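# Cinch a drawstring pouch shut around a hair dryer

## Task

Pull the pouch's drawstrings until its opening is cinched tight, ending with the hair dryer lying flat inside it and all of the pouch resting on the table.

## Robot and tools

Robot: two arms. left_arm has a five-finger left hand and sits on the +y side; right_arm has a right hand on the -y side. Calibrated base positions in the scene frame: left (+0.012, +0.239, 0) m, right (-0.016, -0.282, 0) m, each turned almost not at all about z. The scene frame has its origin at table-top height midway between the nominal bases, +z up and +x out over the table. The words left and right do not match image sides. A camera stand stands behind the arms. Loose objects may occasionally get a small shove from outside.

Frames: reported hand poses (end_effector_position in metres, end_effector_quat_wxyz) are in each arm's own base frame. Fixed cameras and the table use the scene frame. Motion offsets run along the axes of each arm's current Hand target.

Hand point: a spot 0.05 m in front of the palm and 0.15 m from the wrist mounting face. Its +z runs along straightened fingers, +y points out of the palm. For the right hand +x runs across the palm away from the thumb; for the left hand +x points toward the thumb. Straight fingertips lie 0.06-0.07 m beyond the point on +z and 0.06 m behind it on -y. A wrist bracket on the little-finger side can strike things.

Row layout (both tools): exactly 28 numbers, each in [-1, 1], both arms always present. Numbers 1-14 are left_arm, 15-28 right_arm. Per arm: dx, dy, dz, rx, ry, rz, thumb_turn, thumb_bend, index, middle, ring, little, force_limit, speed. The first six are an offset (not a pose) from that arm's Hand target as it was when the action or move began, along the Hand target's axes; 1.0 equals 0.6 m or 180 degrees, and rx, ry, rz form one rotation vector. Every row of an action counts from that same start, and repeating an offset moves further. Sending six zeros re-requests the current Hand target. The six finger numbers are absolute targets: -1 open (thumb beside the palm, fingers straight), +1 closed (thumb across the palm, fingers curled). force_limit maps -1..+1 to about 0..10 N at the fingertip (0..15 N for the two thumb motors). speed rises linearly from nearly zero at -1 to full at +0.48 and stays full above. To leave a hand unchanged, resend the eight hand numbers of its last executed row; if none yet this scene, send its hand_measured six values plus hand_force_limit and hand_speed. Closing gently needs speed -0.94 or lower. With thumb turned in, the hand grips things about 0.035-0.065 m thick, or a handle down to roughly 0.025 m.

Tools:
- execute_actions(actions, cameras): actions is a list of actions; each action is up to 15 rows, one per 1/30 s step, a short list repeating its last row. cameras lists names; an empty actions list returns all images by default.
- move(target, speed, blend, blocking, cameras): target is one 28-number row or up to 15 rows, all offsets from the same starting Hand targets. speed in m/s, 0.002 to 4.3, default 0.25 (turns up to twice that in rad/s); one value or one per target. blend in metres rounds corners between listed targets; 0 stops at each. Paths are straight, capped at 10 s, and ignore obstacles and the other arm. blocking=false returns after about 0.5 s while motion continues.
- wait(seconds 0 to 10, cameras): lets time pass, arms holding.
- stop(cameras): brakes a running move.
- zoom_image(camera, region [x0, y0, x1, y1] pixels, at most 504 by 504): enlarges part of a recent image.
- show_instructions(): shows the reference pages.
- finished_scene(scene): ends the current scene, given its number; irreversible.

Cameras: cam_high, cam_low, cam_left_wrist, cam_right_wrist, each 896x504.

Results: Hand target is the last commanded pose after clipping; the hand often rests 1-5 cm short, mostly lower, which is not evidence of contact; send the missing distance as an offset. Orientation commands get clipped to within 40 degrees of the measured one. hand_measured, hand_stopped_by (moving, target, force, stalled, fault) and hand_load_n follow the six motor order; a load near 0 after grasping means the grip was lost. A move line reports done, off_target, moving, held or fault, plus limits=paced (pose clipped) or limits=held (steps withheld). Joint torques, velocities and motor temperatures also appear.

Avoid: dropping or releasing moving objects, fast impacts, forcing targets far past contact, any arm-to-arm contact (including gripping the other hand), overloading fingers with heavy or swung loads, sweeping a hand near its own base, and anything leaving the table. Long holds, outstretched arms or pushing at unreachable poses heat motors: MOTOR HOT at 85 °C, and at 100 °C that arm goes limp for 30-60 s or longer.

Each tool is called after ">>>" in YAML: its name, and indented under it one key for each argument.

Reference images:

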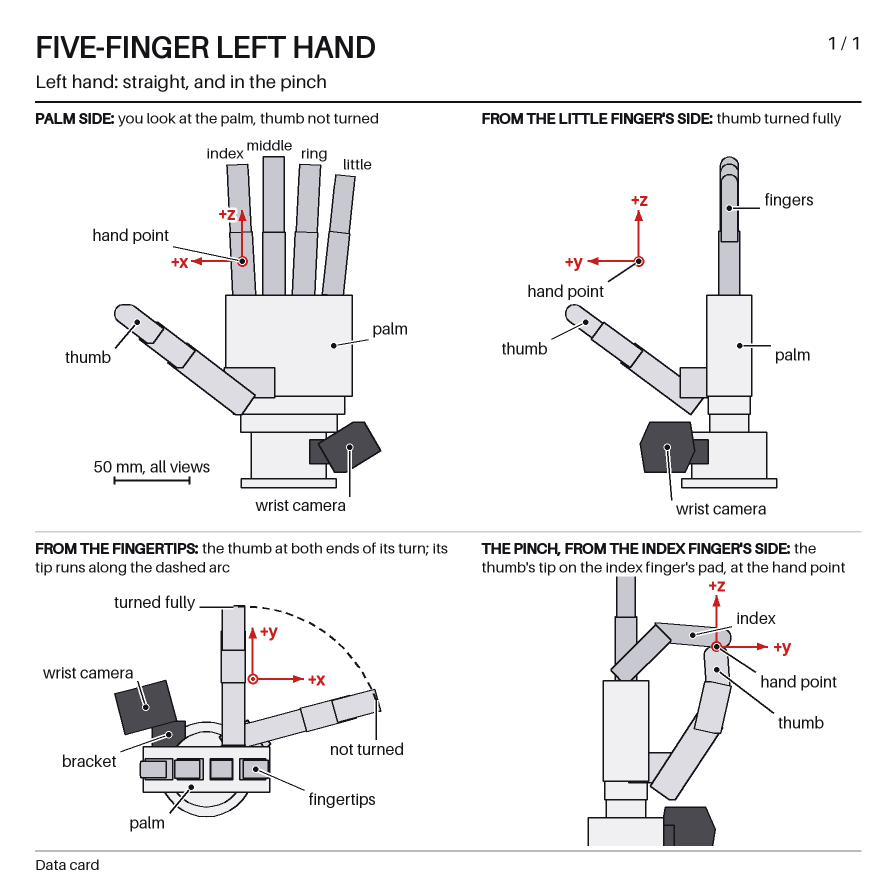

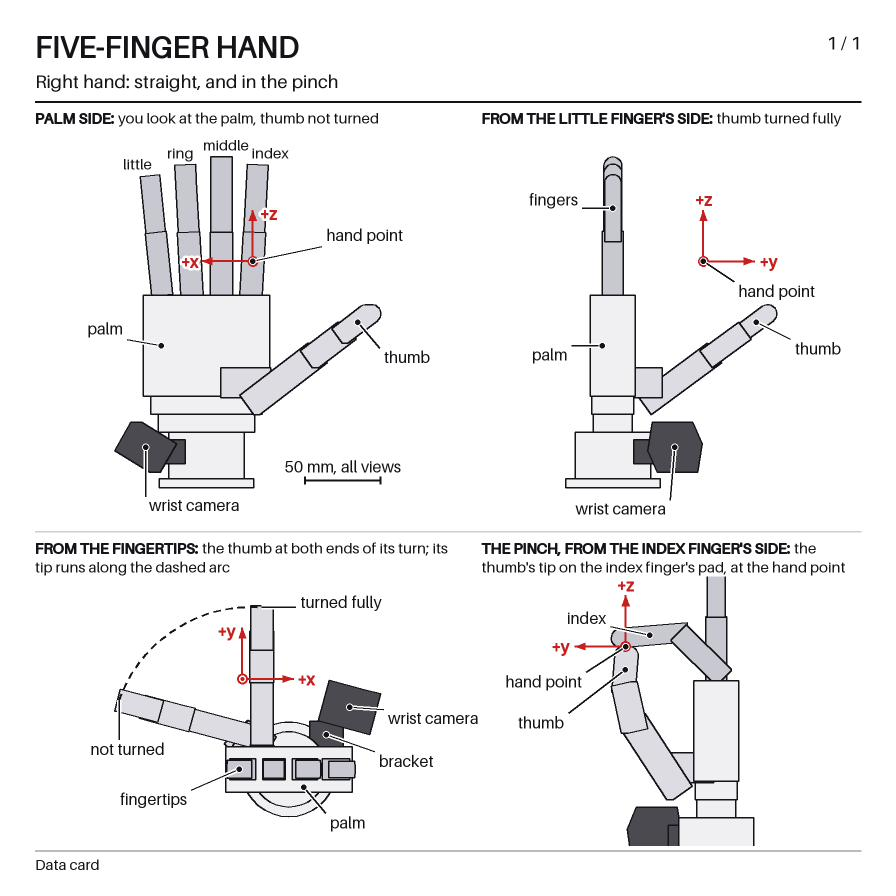

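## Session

>>> execute_actions:
  actions: []

>>> zoom_image:
  camera: "cam_high"
  region: [330, 190, 490, 350]

Scene clock: 0.00 s.
left_arm: end_effector_position=(+0.1136, -0.3381, +0.1723) hand_measured=(-1.000, -1.000, -1.000, -1.000, -1.000, -1.000) hand_load_n=(+0.0, +0.5, +0.0, +0.0, +0.0, +0.0) hand_stopped_by=(target, target, target, target, target, target) hand_force_limit=0.00 hand_speed=-0.80 end_effector_quat_wxyz=(+0.008, -0.337, +0.637, -0.693) | right_arm: end_effector_position=(+0.2970, -0.0351, +0.3285) hand_measured=(-1.000, -1.000, -1.000, -1.000, -1.000, -1.000) hand_load_n=(+0.0, +0.0, +0.0, +0.0, +0.0, +0.0) hand_stopped_by=(target, target, target, target, target, target) hand_force_limit=0.00 hand_speed=-0.80 end_effector_quat_wxyz=(+0.070, -0.528, +0.802, -0.270)
Joint positions: left_arm=[-1.114 0.595 0.113 0.443 -0.043 -0.477] | right_arm=[-0.04 0.956 1.264 -1.426 0.35 0.285]
Joint velocities: within noise
Joint torques (N m): no reading
Motor temperatures (°C): left_arm=[29 28 27 27 26 30] | right_arm=[29 29 30 29 28 28]
Heat: left arm: hottest wrist roll 30 °C; right arm: hottest elbow 30 °C.
Hand target: left_arm +0.1158, -0.3427, +0.1873; +0.008, -0.333, +0.628, -0.703 | right_arm +0.3018, -0.0353, +0.3424; +0.084, -0.523, +0.801, -0.280
camera_calibration:
cam_left_wrist: T_world_to_cam=[[0.241529, 0.00996538, 0.970343, -0.185794], [-0.968277, 0.068477, 0.240311, 0.0852102], [-0.0640513, -0.997603, 0.0261884, -0.219577], [0, 0, 0, 1]] pos_world=[0.113317, -0.223034, 0.165557]
cam_right_wrist: T_world_to_cam=[[-0.891544, 0.0857876, -0.444736, 0.411804], [-0.0263483, 0.970413, 0.240008, -0.0410832], [0.452168, 0.225696, -0.862906, 0.272519], [0, 0, 0, 1]] pos_world=[0.242835, -0.0569663, 0.428162]

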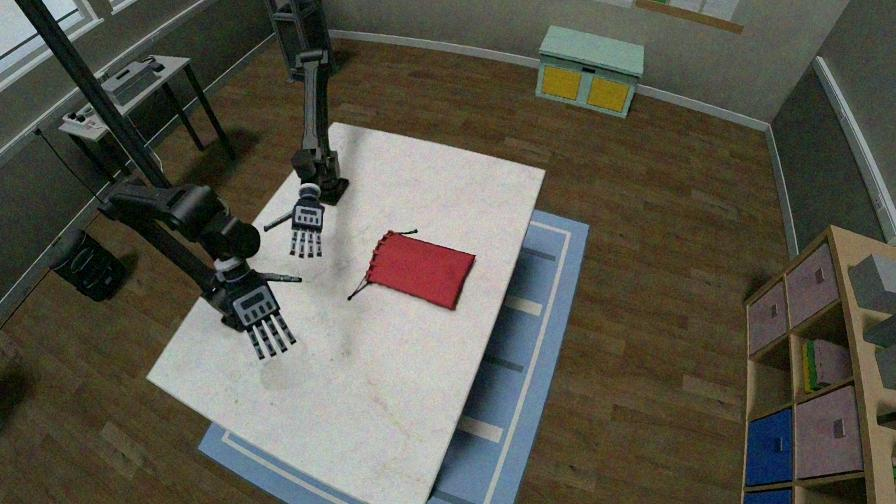

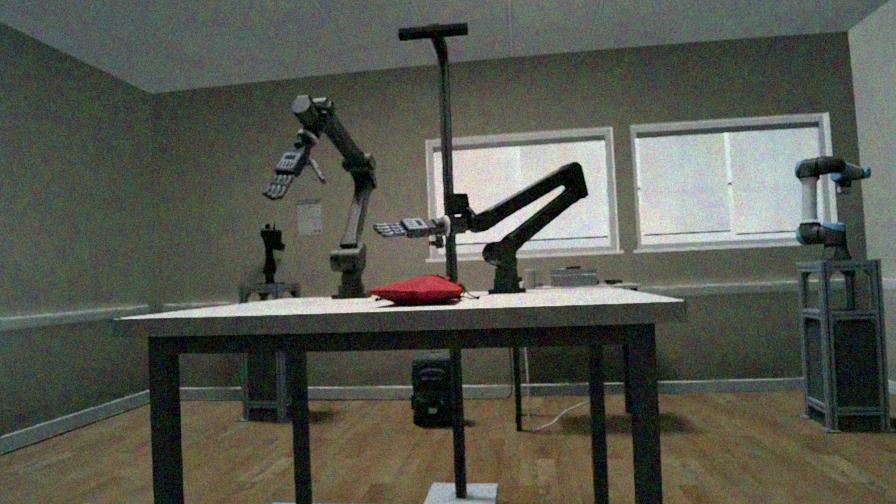

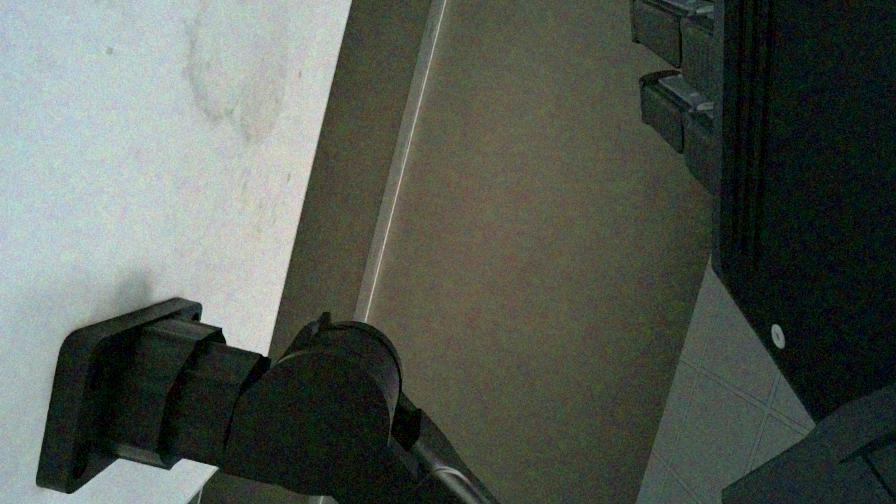

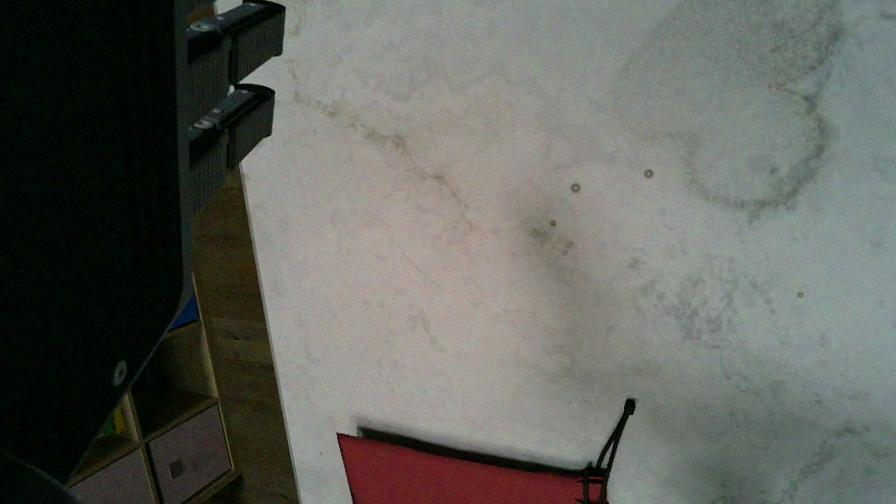

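Scaled by 3.150.

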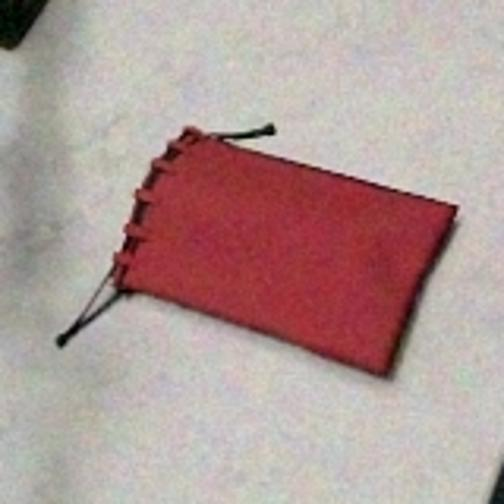

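>>> move:
  target: [-0.5122,-0.285,-0.2362,-0.2708,-0.2752,0.0051, 1,-1,0.5,0.5,1,1,0,0, -0.3537,0.2203,0.0763,-0.0297,-0.0615,-0.0056, 1,-1,0.5,0.5,1,1,0,0]
  speed: 0.25
  cameras: ["cam_high","cam_left_wrist","cam_right_wrist"]

Scene clock: 7.93 s.
left_arm: end_effector_position=(+0.3402, -0.0532, +0.1795) hand_measured=(+1.000, -1.000, +0.500, +0.500, +1.000, +1.000) hand_load_n=(+0.0, +0.0, +0.0, +0.0, +0.0, +0.0) hand_stopped_by=(target, target, target, target, target, target) hand_force_limit=0.00 hand_speed=0.00 end_effector_quat_wxyz=(+0.117, -0.565, +0.796, -0.183) | right_arm: end_effector_position=(+0.3070, +0.1689, +0.2023) hand_measured=(+1.000, -1.000, +0.500, +0.500, +1.000, +1.000) hand_load_n=(+0.5, +0.0, +0.0, +0.0, +0.0, +0.0) hand_stopped_by=(target, target, target, target, target, target) hand_force_limit=0.00 hand_speed=0.00 end_effector_quat_wxyz=(+0.128, -0.561, +0.795, -0.193)
Joint positions: left_arm=[-0.033 1.12 0.981 -1.018 0.145 0.273] | right_arm=[0.525 1.081 1.021 -1.206 0.359 0.811]
Joint torques (N m): left_arm=[0.15 -3.08 14.05 0.58 0.03 0.14] | right_arm=[0.91 -6.36 7.72 1.44 0.26 0.03]
Heat: left arm: hottest wrist roll 30 °C; right arm: hottest elbow 31 °C.
Hand target: left_arm +0.3566, -0.0502, +0.1999; +0.134, -0.558, +0.796, -0.191 | right_arm +0.3098, +0.1751, +0.2000; +0.134, -0.558, +0.796, -0.191
Off the commanded pose: left_arm 0.026 m, 2 deg | right_arm 0.007 m, 1 deg.
move: off_target (left_arm)
camera_calibration:
cam_left_wrist: T_world_to_cam=[[0.769644, -0.533729, 0.350402, -0.347706], [-0.638473, -0.642945, 0.423053, 0.100594], [-0.000506321, -0.549322, -0.83561, 0.235861], [0, 0, 0, 1]] pos_world=[0.331956, 0.00865909, 0.276368]
cam_right_wrist: T_world_to_cam=[[-0.902113, 0.0699778, -0.425787, 0.34916], [-0.121654, 0.905487, 0.406563, -0.201962], [0.413995, 0.418565, -0.808339, 0.081248], [0, 0, 0, 1]] pos_world=[0.256776, 0.124433, 0.296454]
Images, in order (width x height): cam_high 896x504, cam_left_wrist 896x504, cam_right_wrist 896x504.

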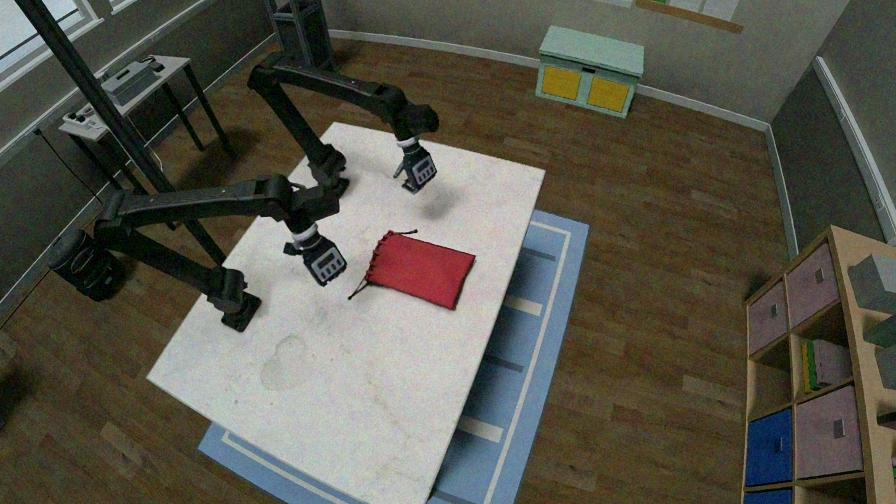

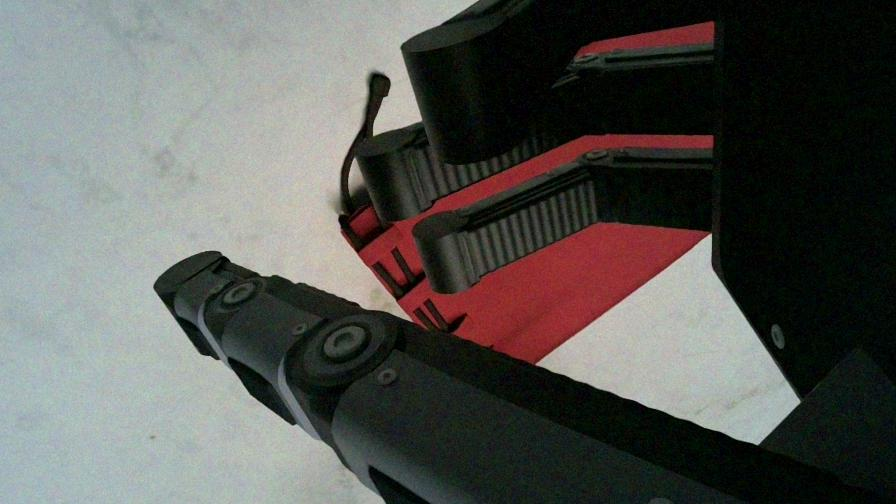

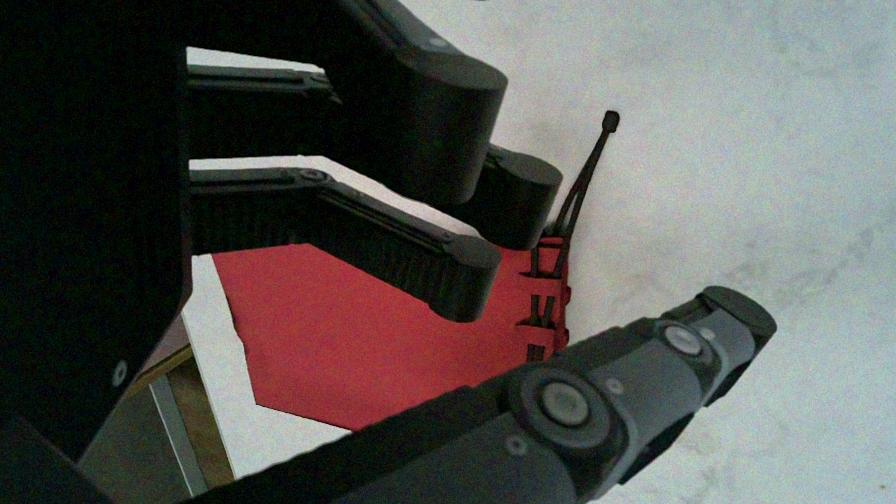

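>>> move:
  target: [0.0434,0.129,0.2523,0.0715,-0.0614,-0.0929, 1,-0.6,0,1,1,1,0,0, -0.046,0.107,0.2637,0,0,0, 1,-1,0.5,0.5,1,1,0,0]
  speed: 0.2
  cameras: ["cam_left_wrist","cam_right_wrist"]

Scene clock: 13.43 s.
left_arm: end_effector_position=(+0.3491, -0.0716, +0.0355) hand_measured=(+1.000, -0.600, +0.000, +1.000, +1.000, +1.000) hand_load_n=(+0.0, +0.0, +0.0, +0.0, +0.0, +0.0) hand_stopped_by=(target, target, target, target, target, target) hand_force_limit=0.00 hand_speed=0.00 end_effector_quat_wxyz=(-0.244, +0.661, -0.667, +0.241) | right_arm: end_effector_position=(+0.3308, +0.1903, +0.0316) hand_measured=(+1.000, -1.000, +0.500, +0.500, +1.000, +1.000) hand_load_n=(+0.0, +0.0, +0.0, +0.0, +0.0, +0.0) hand_stopped_by=(target, target, target, target, target, target) hand_force_limit=0.00 hand_speed=0.00 end_effector_quat_wxyz=(+0.127, -0.561, +0.795, -0.191)
Joint positions: left_arm=[-0.152 1.108 0.495 -0.264 -0.1 -0.107] | right_arm=[0.543 1.334 0.748 -0.688 0.36 0.83]
Joint torques (N m): left_arm=[-0.79 -1.67 6.97 2.33 -0.11 -0.13] | right_arm=[0.97 -8.64 6.54 1.47 0.38 0.03]
Heat: left arm: hottest wrist roll 30 °C; right arm: hottest elbow 31 °C.
Hand target: left_arm +0.3475, -0.0746, +0.0299; -0.242, +0.665, -0.664, +0.242 | right_arm +0.3329, +0.1960, +0.0300; +0.134, -0.558, +0.796, -0.191
Off the commanded pose: left_arm 0.007 m, 1 deg | right_arm 0.006 m, 1 deg.
move: done
camera_calibration:
cam_left_wrist: T_world_to_cam=[[0.781395, -0.261555, 0.566579, -0.306216], [-0.484082, -0.82702, 0.285835, 0.0930703], [0.393811, -0.497621, -0.772843, -0.0307972], [0, 0, 0, 1]] pos_world=[0.296458, -0.0184466, 0.123091]
cam_right_wrist: T_world_to_cam=[[-0.903479, 0.0709561, -0.422719, 0.296591], [-0.120256, 0.904634, 0.408872, -0.149474], [0.411418, 0.420242, -0.808784, -0.0750889], [0, 0, 0, 1]] pos_world=[0.280881, 0.14573, 0.12576]
Images, in order (width x height): cam_left_wrist 896x504, cam_right_wrist 896x504.

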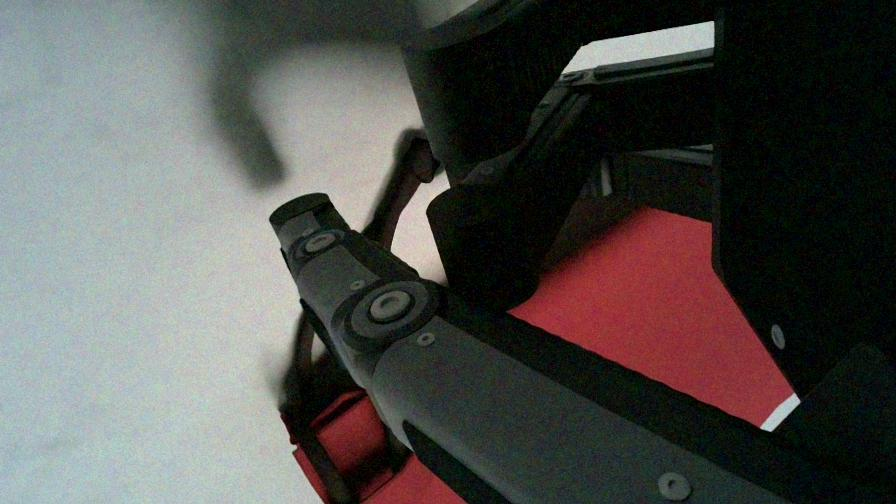

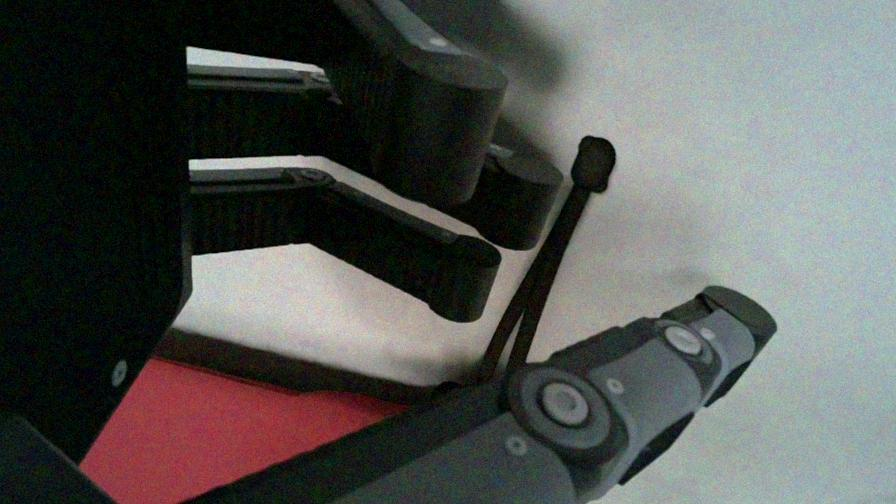

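>>> move:
  target:
    - [0.0223,0.0138,0.0165,0,0,0, 1,-0.6,0,1,1,1,0,0, -0.0078,0.0133,0.0382,0,0,0, 1,-1,0.5,0.5,1,1,0,0]
    - [-0.1033,0.0687,-0.0295,0,0,0, 1,-0.6,0,1,1,1,0,0, -0.0078,0.0133,0.0382,0,0,0, 1,-1,0.5,0.5,1,1,0,0]
    - [-0.091,-0.0548,-0.0847,-0.0722,0.0154,0.0232, 1,-0.6,0,1,1,1,0,0, -0.0078,0.0133,0.0382,0,0,0, 1,-1,0.5,0.5,1,1,0,0]
  speed: [0.06,0.06,0.12]
  cameras: ["cam_left_wrist","cam_right_wrist"]

Scene clock: 19.27 s.
left_arm: end_effector_position=(+0.3212, -0.0192, +0.0723) hand_measured=(+1.000, -0.600, +0.000, +1.000, +1.000, +1.000) hand_load_n=(+0.0, +0.0, +0.5, +0.0, +0.0, +0.0) hand_stopped_by=(target, target, target, target, target, target) hand_force_limit=0.00 hand_speed=0.00 end_effector_quat_wxyz=(-0.146, +0.668, -0.711, +0.162) | right_arm: end_effector_position=(+0.3369, +0.1943, +0.0090) hand_measured=(+1.000, -1.000, +0.500, +0.500, +1.000, +1.000) hand_load_n=(+0.0, +0.0, +0.0, +0.0, +0.0, +0.0) hand_stopped_by=(target, target, target, target, target, target) hand_force_limit=0.00 hand_speed=0.00 end_effector_quat_wxyz=(+0.129, -0.561, +0.795, -0.191)
Joint positions: left_arm=[0.053 1.119 0.686 -0.702 0.059 0.103] | right_arm=[0.544 1.394 0.733 -0.609 0.361 0.831]
Joint torques (N m): left_arm=[-0.85 -2.37 13.04 0.76 0.11 0.15] | right_arm=[0.79 -9.05 5.89 1.44 0.38 0.04]
Heat: left arm: hottest wrist roll 30 °C; right arm: hottest elbow 32 °C.
Hand target: left_arm +0.3401, -0.0200, +0.0900; -0.157, +0.657, -0.717, +0.172 | right_arm +0.3377, +0.1993, +0.0060; +0.134, -0.558, +0.796, -0.191
Off the commanded pose: left_arm 0.026 m, 2 deg | right_arm 0.006 m, 1 deg.
move: off_target (left_arm)
camera_calibration:
cam_left_wrist: T_world_to_cam=[[0.884869, -0.307392, 0.350024, -0.310023], [-0.440467, -0.796686, 0.41386, 0.0896658], [0.151642, -0.520386, -0.840359, 0.117034], [0, 0, 0, 1]] pos_world=[0.296077, 0.03704, 0.169757]
cam_right_wrist: T_world_to_cam=[[-0.902187, 0.0720361, -0.425288, 0.291694], [-0.121104, 0.903998, 0.410026, -0.142614], [0.413997, 0.421424, -0.806851, -0.0987551], [0, 0, 0, 1]] pos_world=[0.286776, 0.149528, 0.102849]
Images, in order (width x height): cam_left_wrist 896x504, cam_right_wrist 896x504.

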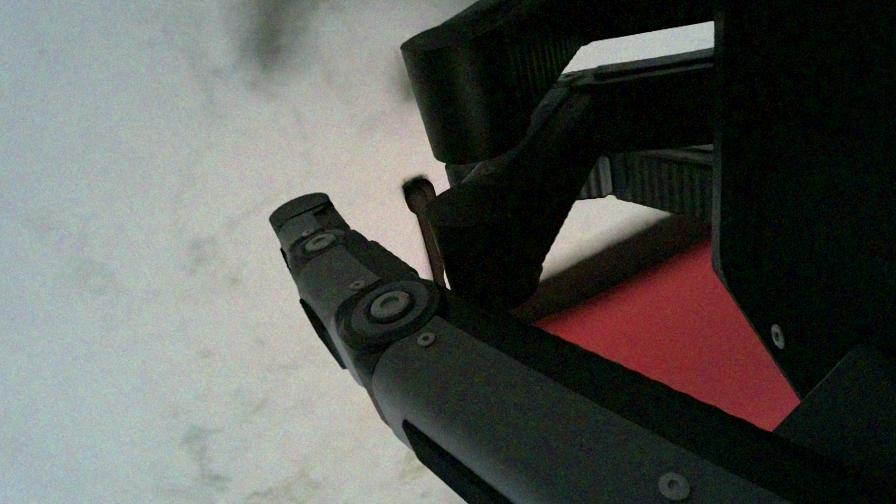

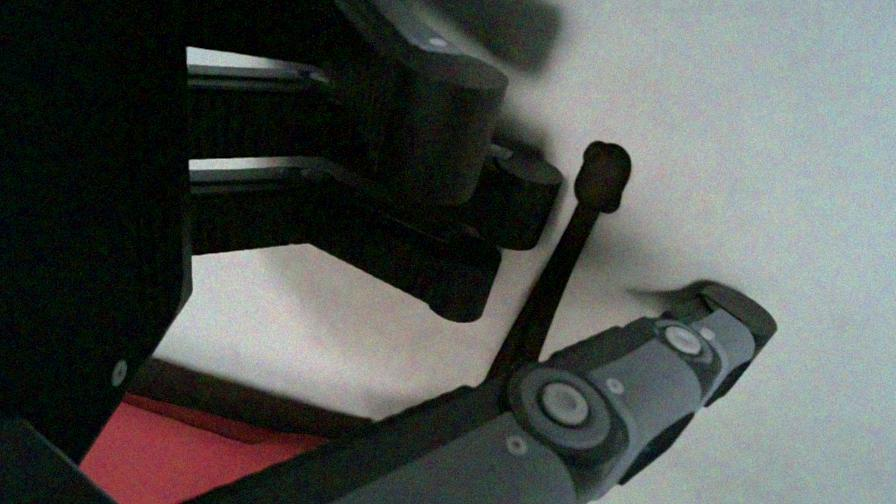

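>>> move:
  target: [0.0789,0.0313,0.0963,0,0,0, 1,-1,0.5,0.5,1,1,0,0, 0,0,0,0,0,0, 1,0.2,0.5,0.5,1,1,0.3,-0.6]
  speed: 0.12
  cameras: ["cam_left_wrist","cam_right_wrist"]

Scene clock: 21.77 s.
left_arm: end_effector_position=(+0.3460, -0.0655, +0.0354) hand_measured=(+1.000, -1.000, +0.500, +0.500, +1.000, +1.000) hand_load_n=(+0.0, +0.0, +0.0, +0.0, +0.0, +0.0) hand_stopped_by=(target, target, target, target, target, target) hand_force_limit=0.00 hand_speed=0.00 end_effector_quat_wxyz=(+0.159, -0.653, +0.720, -0.172) | right_arm: end_effector_position=(+0.3339, +0.1987, +0.0100) hand_measured=(+1.000, -0.500, +0.500, +0.500, +1.000, +1.000) hand_load_n=(-1.5, +10.5, +0.0, +1.0, +0.0, +0.0) hand_stopped_by=(target, force, target, target, target, target) hand_force_limit=0.30 hand_speed=-0.60 end_effector_quat_wxyz=(+0.131, -0.567, +0.791, -0.187)
Joint positions: left_arm=[-0.101 1.238 0.659 -0.519 -0.006 -0.002] | right_arm=[0.553 1.391 0.733 -0.611 0.352 0.826]
Joint torques (N m): left_arm=[-0.73 -3.31 7.04 1.89 -0.06 -0.17] | right_arm=[0.21 -8.76 5.89 1.54 0.73 0.09]
Heat: left arm: hottest elbow 30 °C; right arm: hottest elbow 32 °C.
Hand target: left_arm +0.3453, -0.0681, +0.0300; +0.157, -0.657, +0.717, -0.172 | right_arm +0.3376, +0.1994, +0.0060; +0.134, -0.558, +0.796, -0.191
Off the commanded pose: left_arm 0.006 m, 1 deg | right_arm 0.005 m, 1 deg.
move: done
camera_calibration:
cam_left_wrist: T_world_to_cam=[[0.862076, -0.338872, 0.376817, -0.32837], [-0.479291, -0.78674, 0.388999, 0.0939763], [0.164636, -0.515952, -0.840648, 0.0538486], [0, 0, 0, 1]] pos_world=[0.319256, -0.00955704, 0.132446]
cam_right_wrist: T_world_to_cam=[[-0.904727, 0.0591853, -0.421861, 0.292454], [-0.134926, 0.899503, 0.41556, -0.141967], [0.40406, 0.432888, -0.805818, -0.0974432], [0, 0, 0, 1]] pos_world=[0.284808, 0.152573, 0.103849]
Images, in order (width x height): cam_left_wrist 896x504, cam_right_wrist 896x504.

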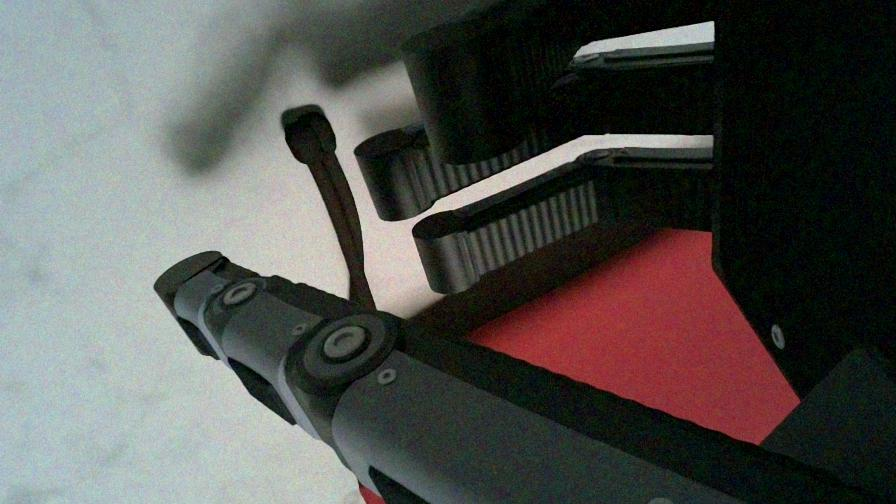

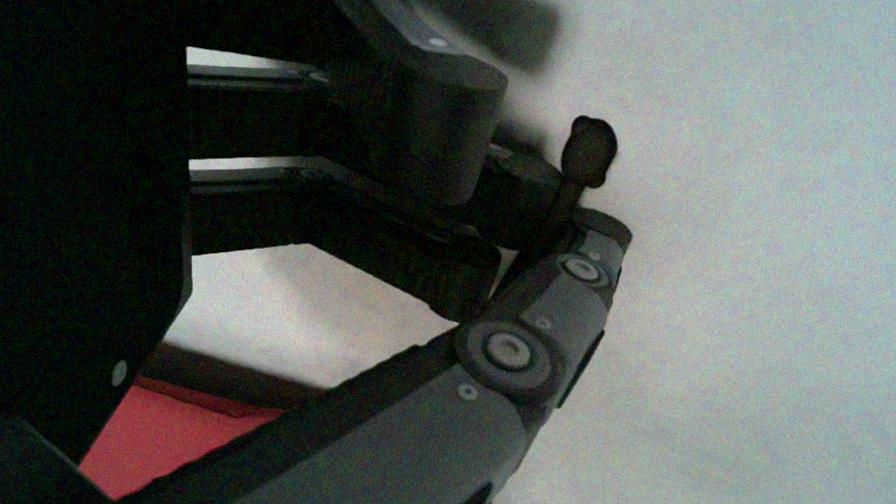

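>>> move:
  target:
    - [0.0033,0.0227,0.052,0,0,0, 1,-1,0.5,0.5,1,1,0.3,-0.6, 0,0,0,0,0,0, 1,0.25,0.5,0.5,1,1,0.6,-0.7]
    - [0.0033,0.0227,0.052,0,0,0, 1,0.2,0.5,0.5,1,1,0.3,-0.6, 0,0,0,0,0,0, 1,0.25,0.5,0.5,1,1,0.6,-0.7]
  speed: 0.08
  cameras: ["cam_left_wrist","cam_right_wrist"]

Scene clock: 25.33 s.
left_arm: end_effector_position=(+0.3490, -0.0672, +0.0016) hand_measured=(+1.000, -0.552, +0.500, +0.500, +1.000, +1.000) hand_load_n=(+3.0, +10.0, +0.0, +1.5, +0.0, +0.0) hand_stopped_by=(target, force, target, target, target, target) hand_force_limit=0.30 hand_speed=-0.60 end_effector_quat_wxyz=(+0.160, -0.654, +0.719, -0.172) | right_arm: end_effector_position=(+0.3339, +0.1987, +0.0100) hand_measured=(+1.000, -0.494, +0.500, +0.500, +1.000, +1.000) hand_load_n=(-1.0, +11.5, +0.5, +1.0, +0.0, +0.0) hand_stopped_by=(target, force, target, target, target, target) hand_force_limit=0.60 hand_speed=-0.70 end_effector_quat_wxyz=(+0.131, -0.567, +0.791, -0.187)
Joint positions: left_arm=[-0.106 1.318 0.617 -0.396 -0.009 -0.009] | right_arm=[0.553 1.391 0.733 -0.611 0.352 0.826]
Joint torques (N m): left_arm=[-0.79 -3.66 6.38 1.92 -0.07 -0.15] | right_arm=[0.62 -8.59 5.93 1.52 0.72 0.08]
Heat: left arm: hottest elbow 30 °C; right arm: hottest elbow 32 °C.
Hand target: left_arm +0.3472, -0.0702, -0.0040; +0.157, -0.657, +0.717, -0.172 | right_arm +0.3376, +0.1994, +0.0060; +0.134, -0.558, +0.796, -0.191
Off the commanded pose: left_arm 0.007 m, 1 deg | right_arm 0.005 m, 1 deg.
move: done
camera_calibration:
cam_left_wrist: T_world_to_cam=[[0.862499, -0.336496, 0.377976, -0.31885], [-0.477705, -0.787872, 0.38866, 0.10664], [0.167015, -0.51578, -0.840284, 0.0232963], [0, 0, 0, 1]] pos_world=[0.32206, -0.011257, 0.0986466]
cam_right_wrist: T_world_to_cam=[[-0.904727, 0.0591853, -0.421861, 0.292454], [-0.134926, 0.899503, 0.41556, -0.141967], [0.40406, 0.432888, -0.805818, -0.0974432], [0, 0, 0, 1]] pos_world=[0.284808, 0.152573, 0.103849]
Images, in order (width x height): cam_left_wrist 896x504, cam_right_wrist 896x504.

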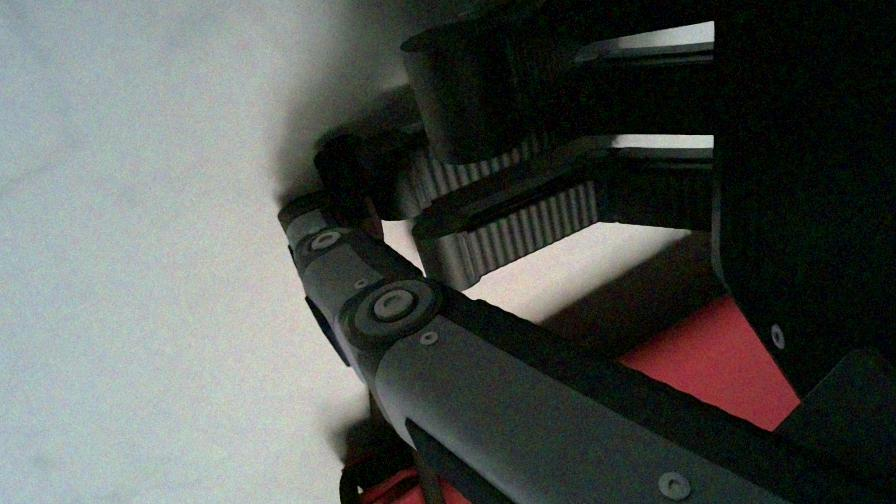

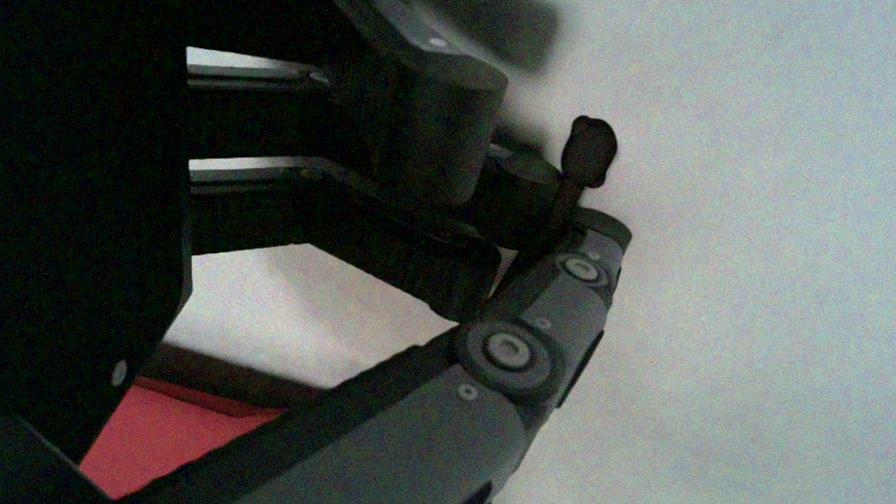

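>>> move:
  target:
    - [-0.0747,-0.0168,-0.0475,0,0,0, 1,0.25,0.5,0.5,1,1,0.6,-0.7, 0.0783,-0.0481,-0.0316,0,-0.0252,-0.0495, 1,0.25,0.5,0.5,1,1,0.6,-0.7]
    - [-0.1487,-0.0037,-0.0543,0,0,0, 1,0.25,0.5,0.5,1,1,0.6,-0.7, 0.1567,-0.0735,-0.0187,0,-0.0504,-0.099, 1,0.25,0.5,0.5,1,1,0.6,-0.7]
  speed: 0.06
  blend: [0.01,0]
  cameras: ["cam_high","cam_left_wrist","cam_right_wrist"]

>>> zoom_image:
  camera: "cam_high"
  region: [330, 180, 490, 340]

Scene clock: 30.23 s.
left_arm: end_effector_position=(+0.3306, +0.0058, +0.0149) hand_measured=(+1.000, -0.546, +0.500, +0.500, +1.000, +1.000) hand_load_n=(+5.5, +9.0, +0.0, +1.5, +0.0, +0.0) hand_stopped_by=(target, force, target, target, target, target) hand_force_limit=0.60 hand_speed=-0.70 end_effector_quat_wxyz=(-0.137, +0.666, -0.712, +0.174) | right_arm: end_effector_position=(+0.3364, +0.1123, +0.0351) hand_measured=(+1.000, -0.494, +0.500, +0.500, +1.000, +1.000) hand_load_n=(+1.5, +8.5, +0.0, +1.0, +0.0, +0.0) hand_stopped_by=(target, force, target, target, target, target) hand_force_limit=0.60 hand_speed=-0.70 end_effector_quat_wxyz=(-0.166, +0.683, -0.695, +0.151)
Joint positions: left_arm=[0.151 1.263 0.617 -0.496 0.129 0.191] | right_arm=[0.248 1.24 0.662 -0.548 0.091 0.244]
Joint torques (N m): left_arm=[1.2 -4.48 9.98 0.81 -0.37 0.43] | right_arm=[-1.2 -9.52 5.96 1.42 0.55 -0.48]
Heat: left arm: hottest elbow 30 °C; right arm: hottest elbow 32 °C.
Hand target: left_arm +0.3422, +0.0198, +0.0260; -0.158, +0.657, -0.717, +0.172 | right_arm +0.3375, +0.0992, +0.0358; -0.165, +0.688, -0.687, +0.165
Off the commanded pose: left_arm 0.021 m, 3 deg | right_arm 0.013 m, 2 deg.
move: off_target (left_arm, right_arm)
camera_calibration:
cam_left_wrist: T_world_to_cam=[[0.880177, -0.307241, 0.361789, -0.289138], [-0.450545, -0.780615, 0.433186, 0.140451], [0.149326, -0.544283, -0.825505, 0.081069], [0, 0, 0, 1]] pos_world=[0.305666, 0.0649278, 0.110688]
cam_right_wrist: T_world_to_cam=[[-0.880952, -0.213206, -0.422454, 0.332947], [-0.405618, 0.800022, 0.442084, 0.0269629], [0.243718, 0.56081, -0.791261, -0.00169774], [0, 0, 0, 1]] pos_world=[0.30466, 0.0503673, 0.127392]
Images, in order (width x height): cam_high 896x504, cam_left_wrist 896x504, cam_right_wrist 896x504.

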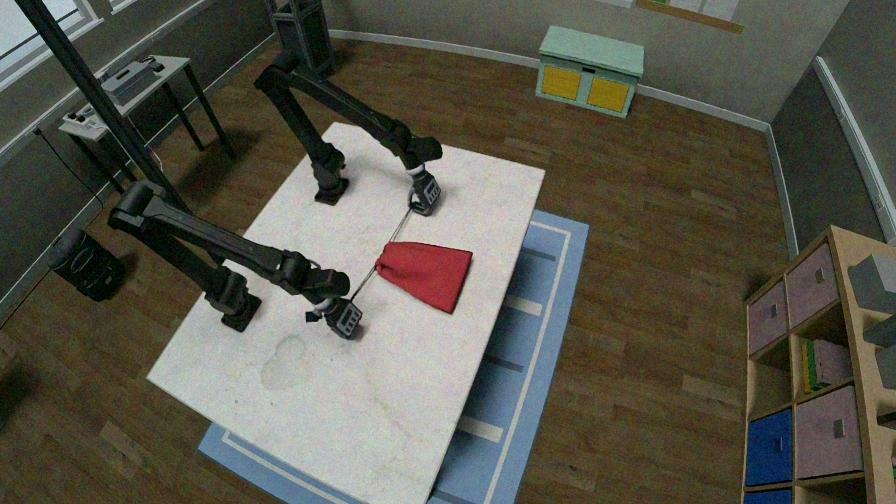

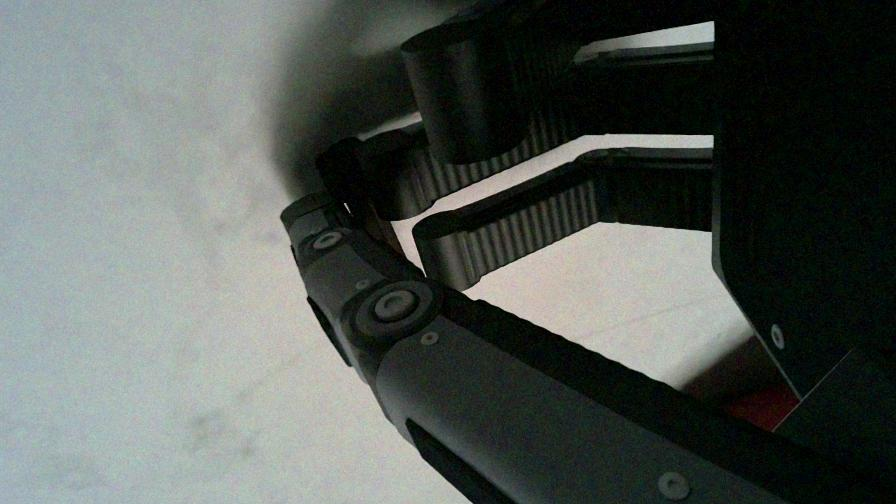

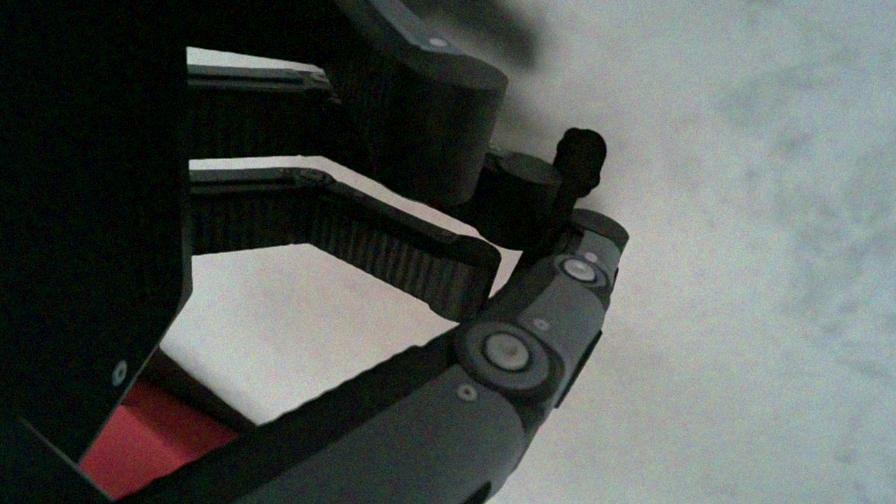

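Scaled by 3.150.

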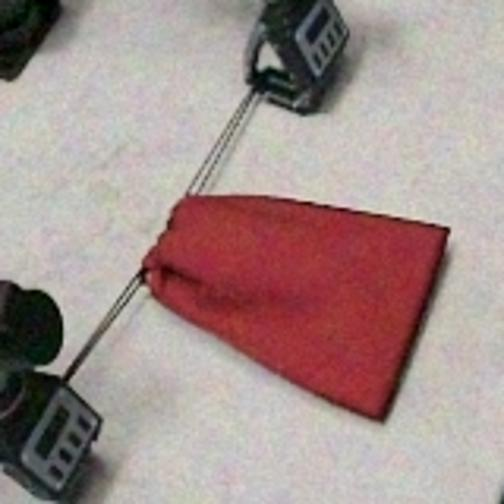

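>>> move:
  target: [-0.0498,0.0039,-0.0020,0,0,0, 1,0.25,0.5,0.5,1,1,0.6,-0.7, 0.05,0.0,0.0,0,0,0, 1,0.25,0.5,0.5,1,1,0.6,-0.7]
  speed: 0.05
  cameras: ["cam_high","cam_left_wrist"]

>>> zoom_image:
  camera: "cam_high"
  region: [340, 190, 470, 320]

Scene clock: 32.03 s.
left_arm: end_effector_position=(+0.3240, +0.0231, +0.0155) hand_measured=(+1.000, -0.546, +0.500, +0.500, +1.000, +1.000) hand_load_n=(+7.0, +8.5, +0.0, +2.0, +0.0, +0.0) hand_stopped_by=(target, force, target, target, target, target) hand_force_limit=0.60 hand_speed=-0.70 end_effector_quat_wxyz=(-0.126, +0.671, -0.708, +0.182) | right_arm: end_effector_position=(+0.3376, +0.0933, +0.0373) hand_measured=(+1.000, -0.494, +0.500, +0.500, +1.000, +1.000) hand_load_n=(+3.0, +8.5, +0.0, +0.5, +0.0, +0.0) hand_stopped_by=(target, force, target, target, target, target) hand_force_limit=0.60 hand_speed=-0.70 end_effector_quat_wxyz=(-0.177, +0.679, -0.699, +0.142)
Joint positions: left_arm=[0.229 1.263 0.617 -0.516 0.183 0.244] | right_arm=[0.17 1.223 0.651 -0.543 0.033 0.191]
Joint torques (N m): left_arm=[2.2 -3.31 11.43 1.06 -0.94 0.66] | right_arm=[-2.78 -9.05 5.98 1.36 1.18 -0.73]
Heat: left arm: hottest elbow 30 °C; right arm: hottest elbow 32 °C.
Hand target: left_arm +0.3421, +0.0498, +0.0259; -0.157, +0.657, -0.717, +0.172 | right_arm +0.3377, +0.0693, +0.0359; -0.165, +0.688, -0.687, +0.165
Off the commanded pose: left_arm 0.034 m, 4 deg | right_arm 0.024 m, 3 deg.
move: off_target (left_arm, right_arm)
camera_calibration:
cam_left_wrist: T_world_to_cam=[[0.884161, -0.290503, 0.36588, -0.280008], [-0.442926, -0.770316, 0.458727, 0.147727], [0.148582, -0.567646, -0.809754, 0.0924229], [0, 0, 0, 1]] pos_world=[0.299272, 0.0849165, 0.109523]
Images, in order (width x height): cam_high 896x504, cam_left_wrist 896x504.

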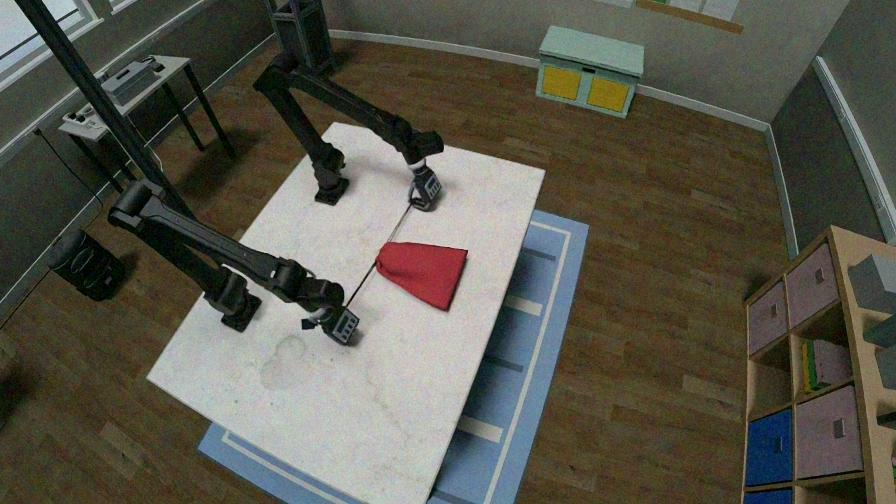

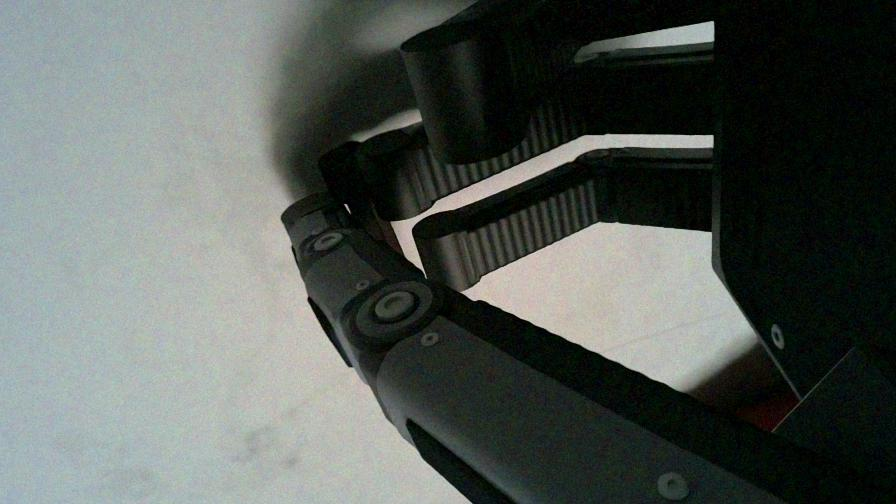

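Scaled by 3.877.

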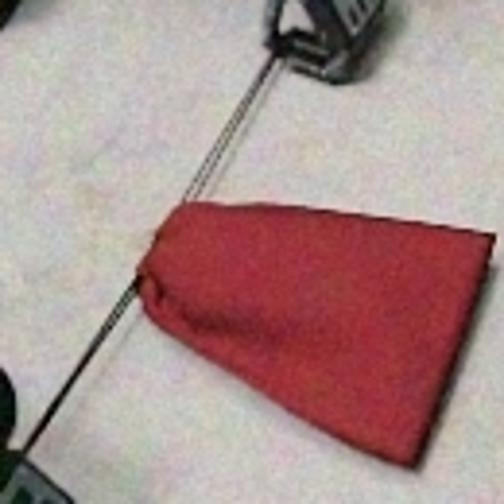

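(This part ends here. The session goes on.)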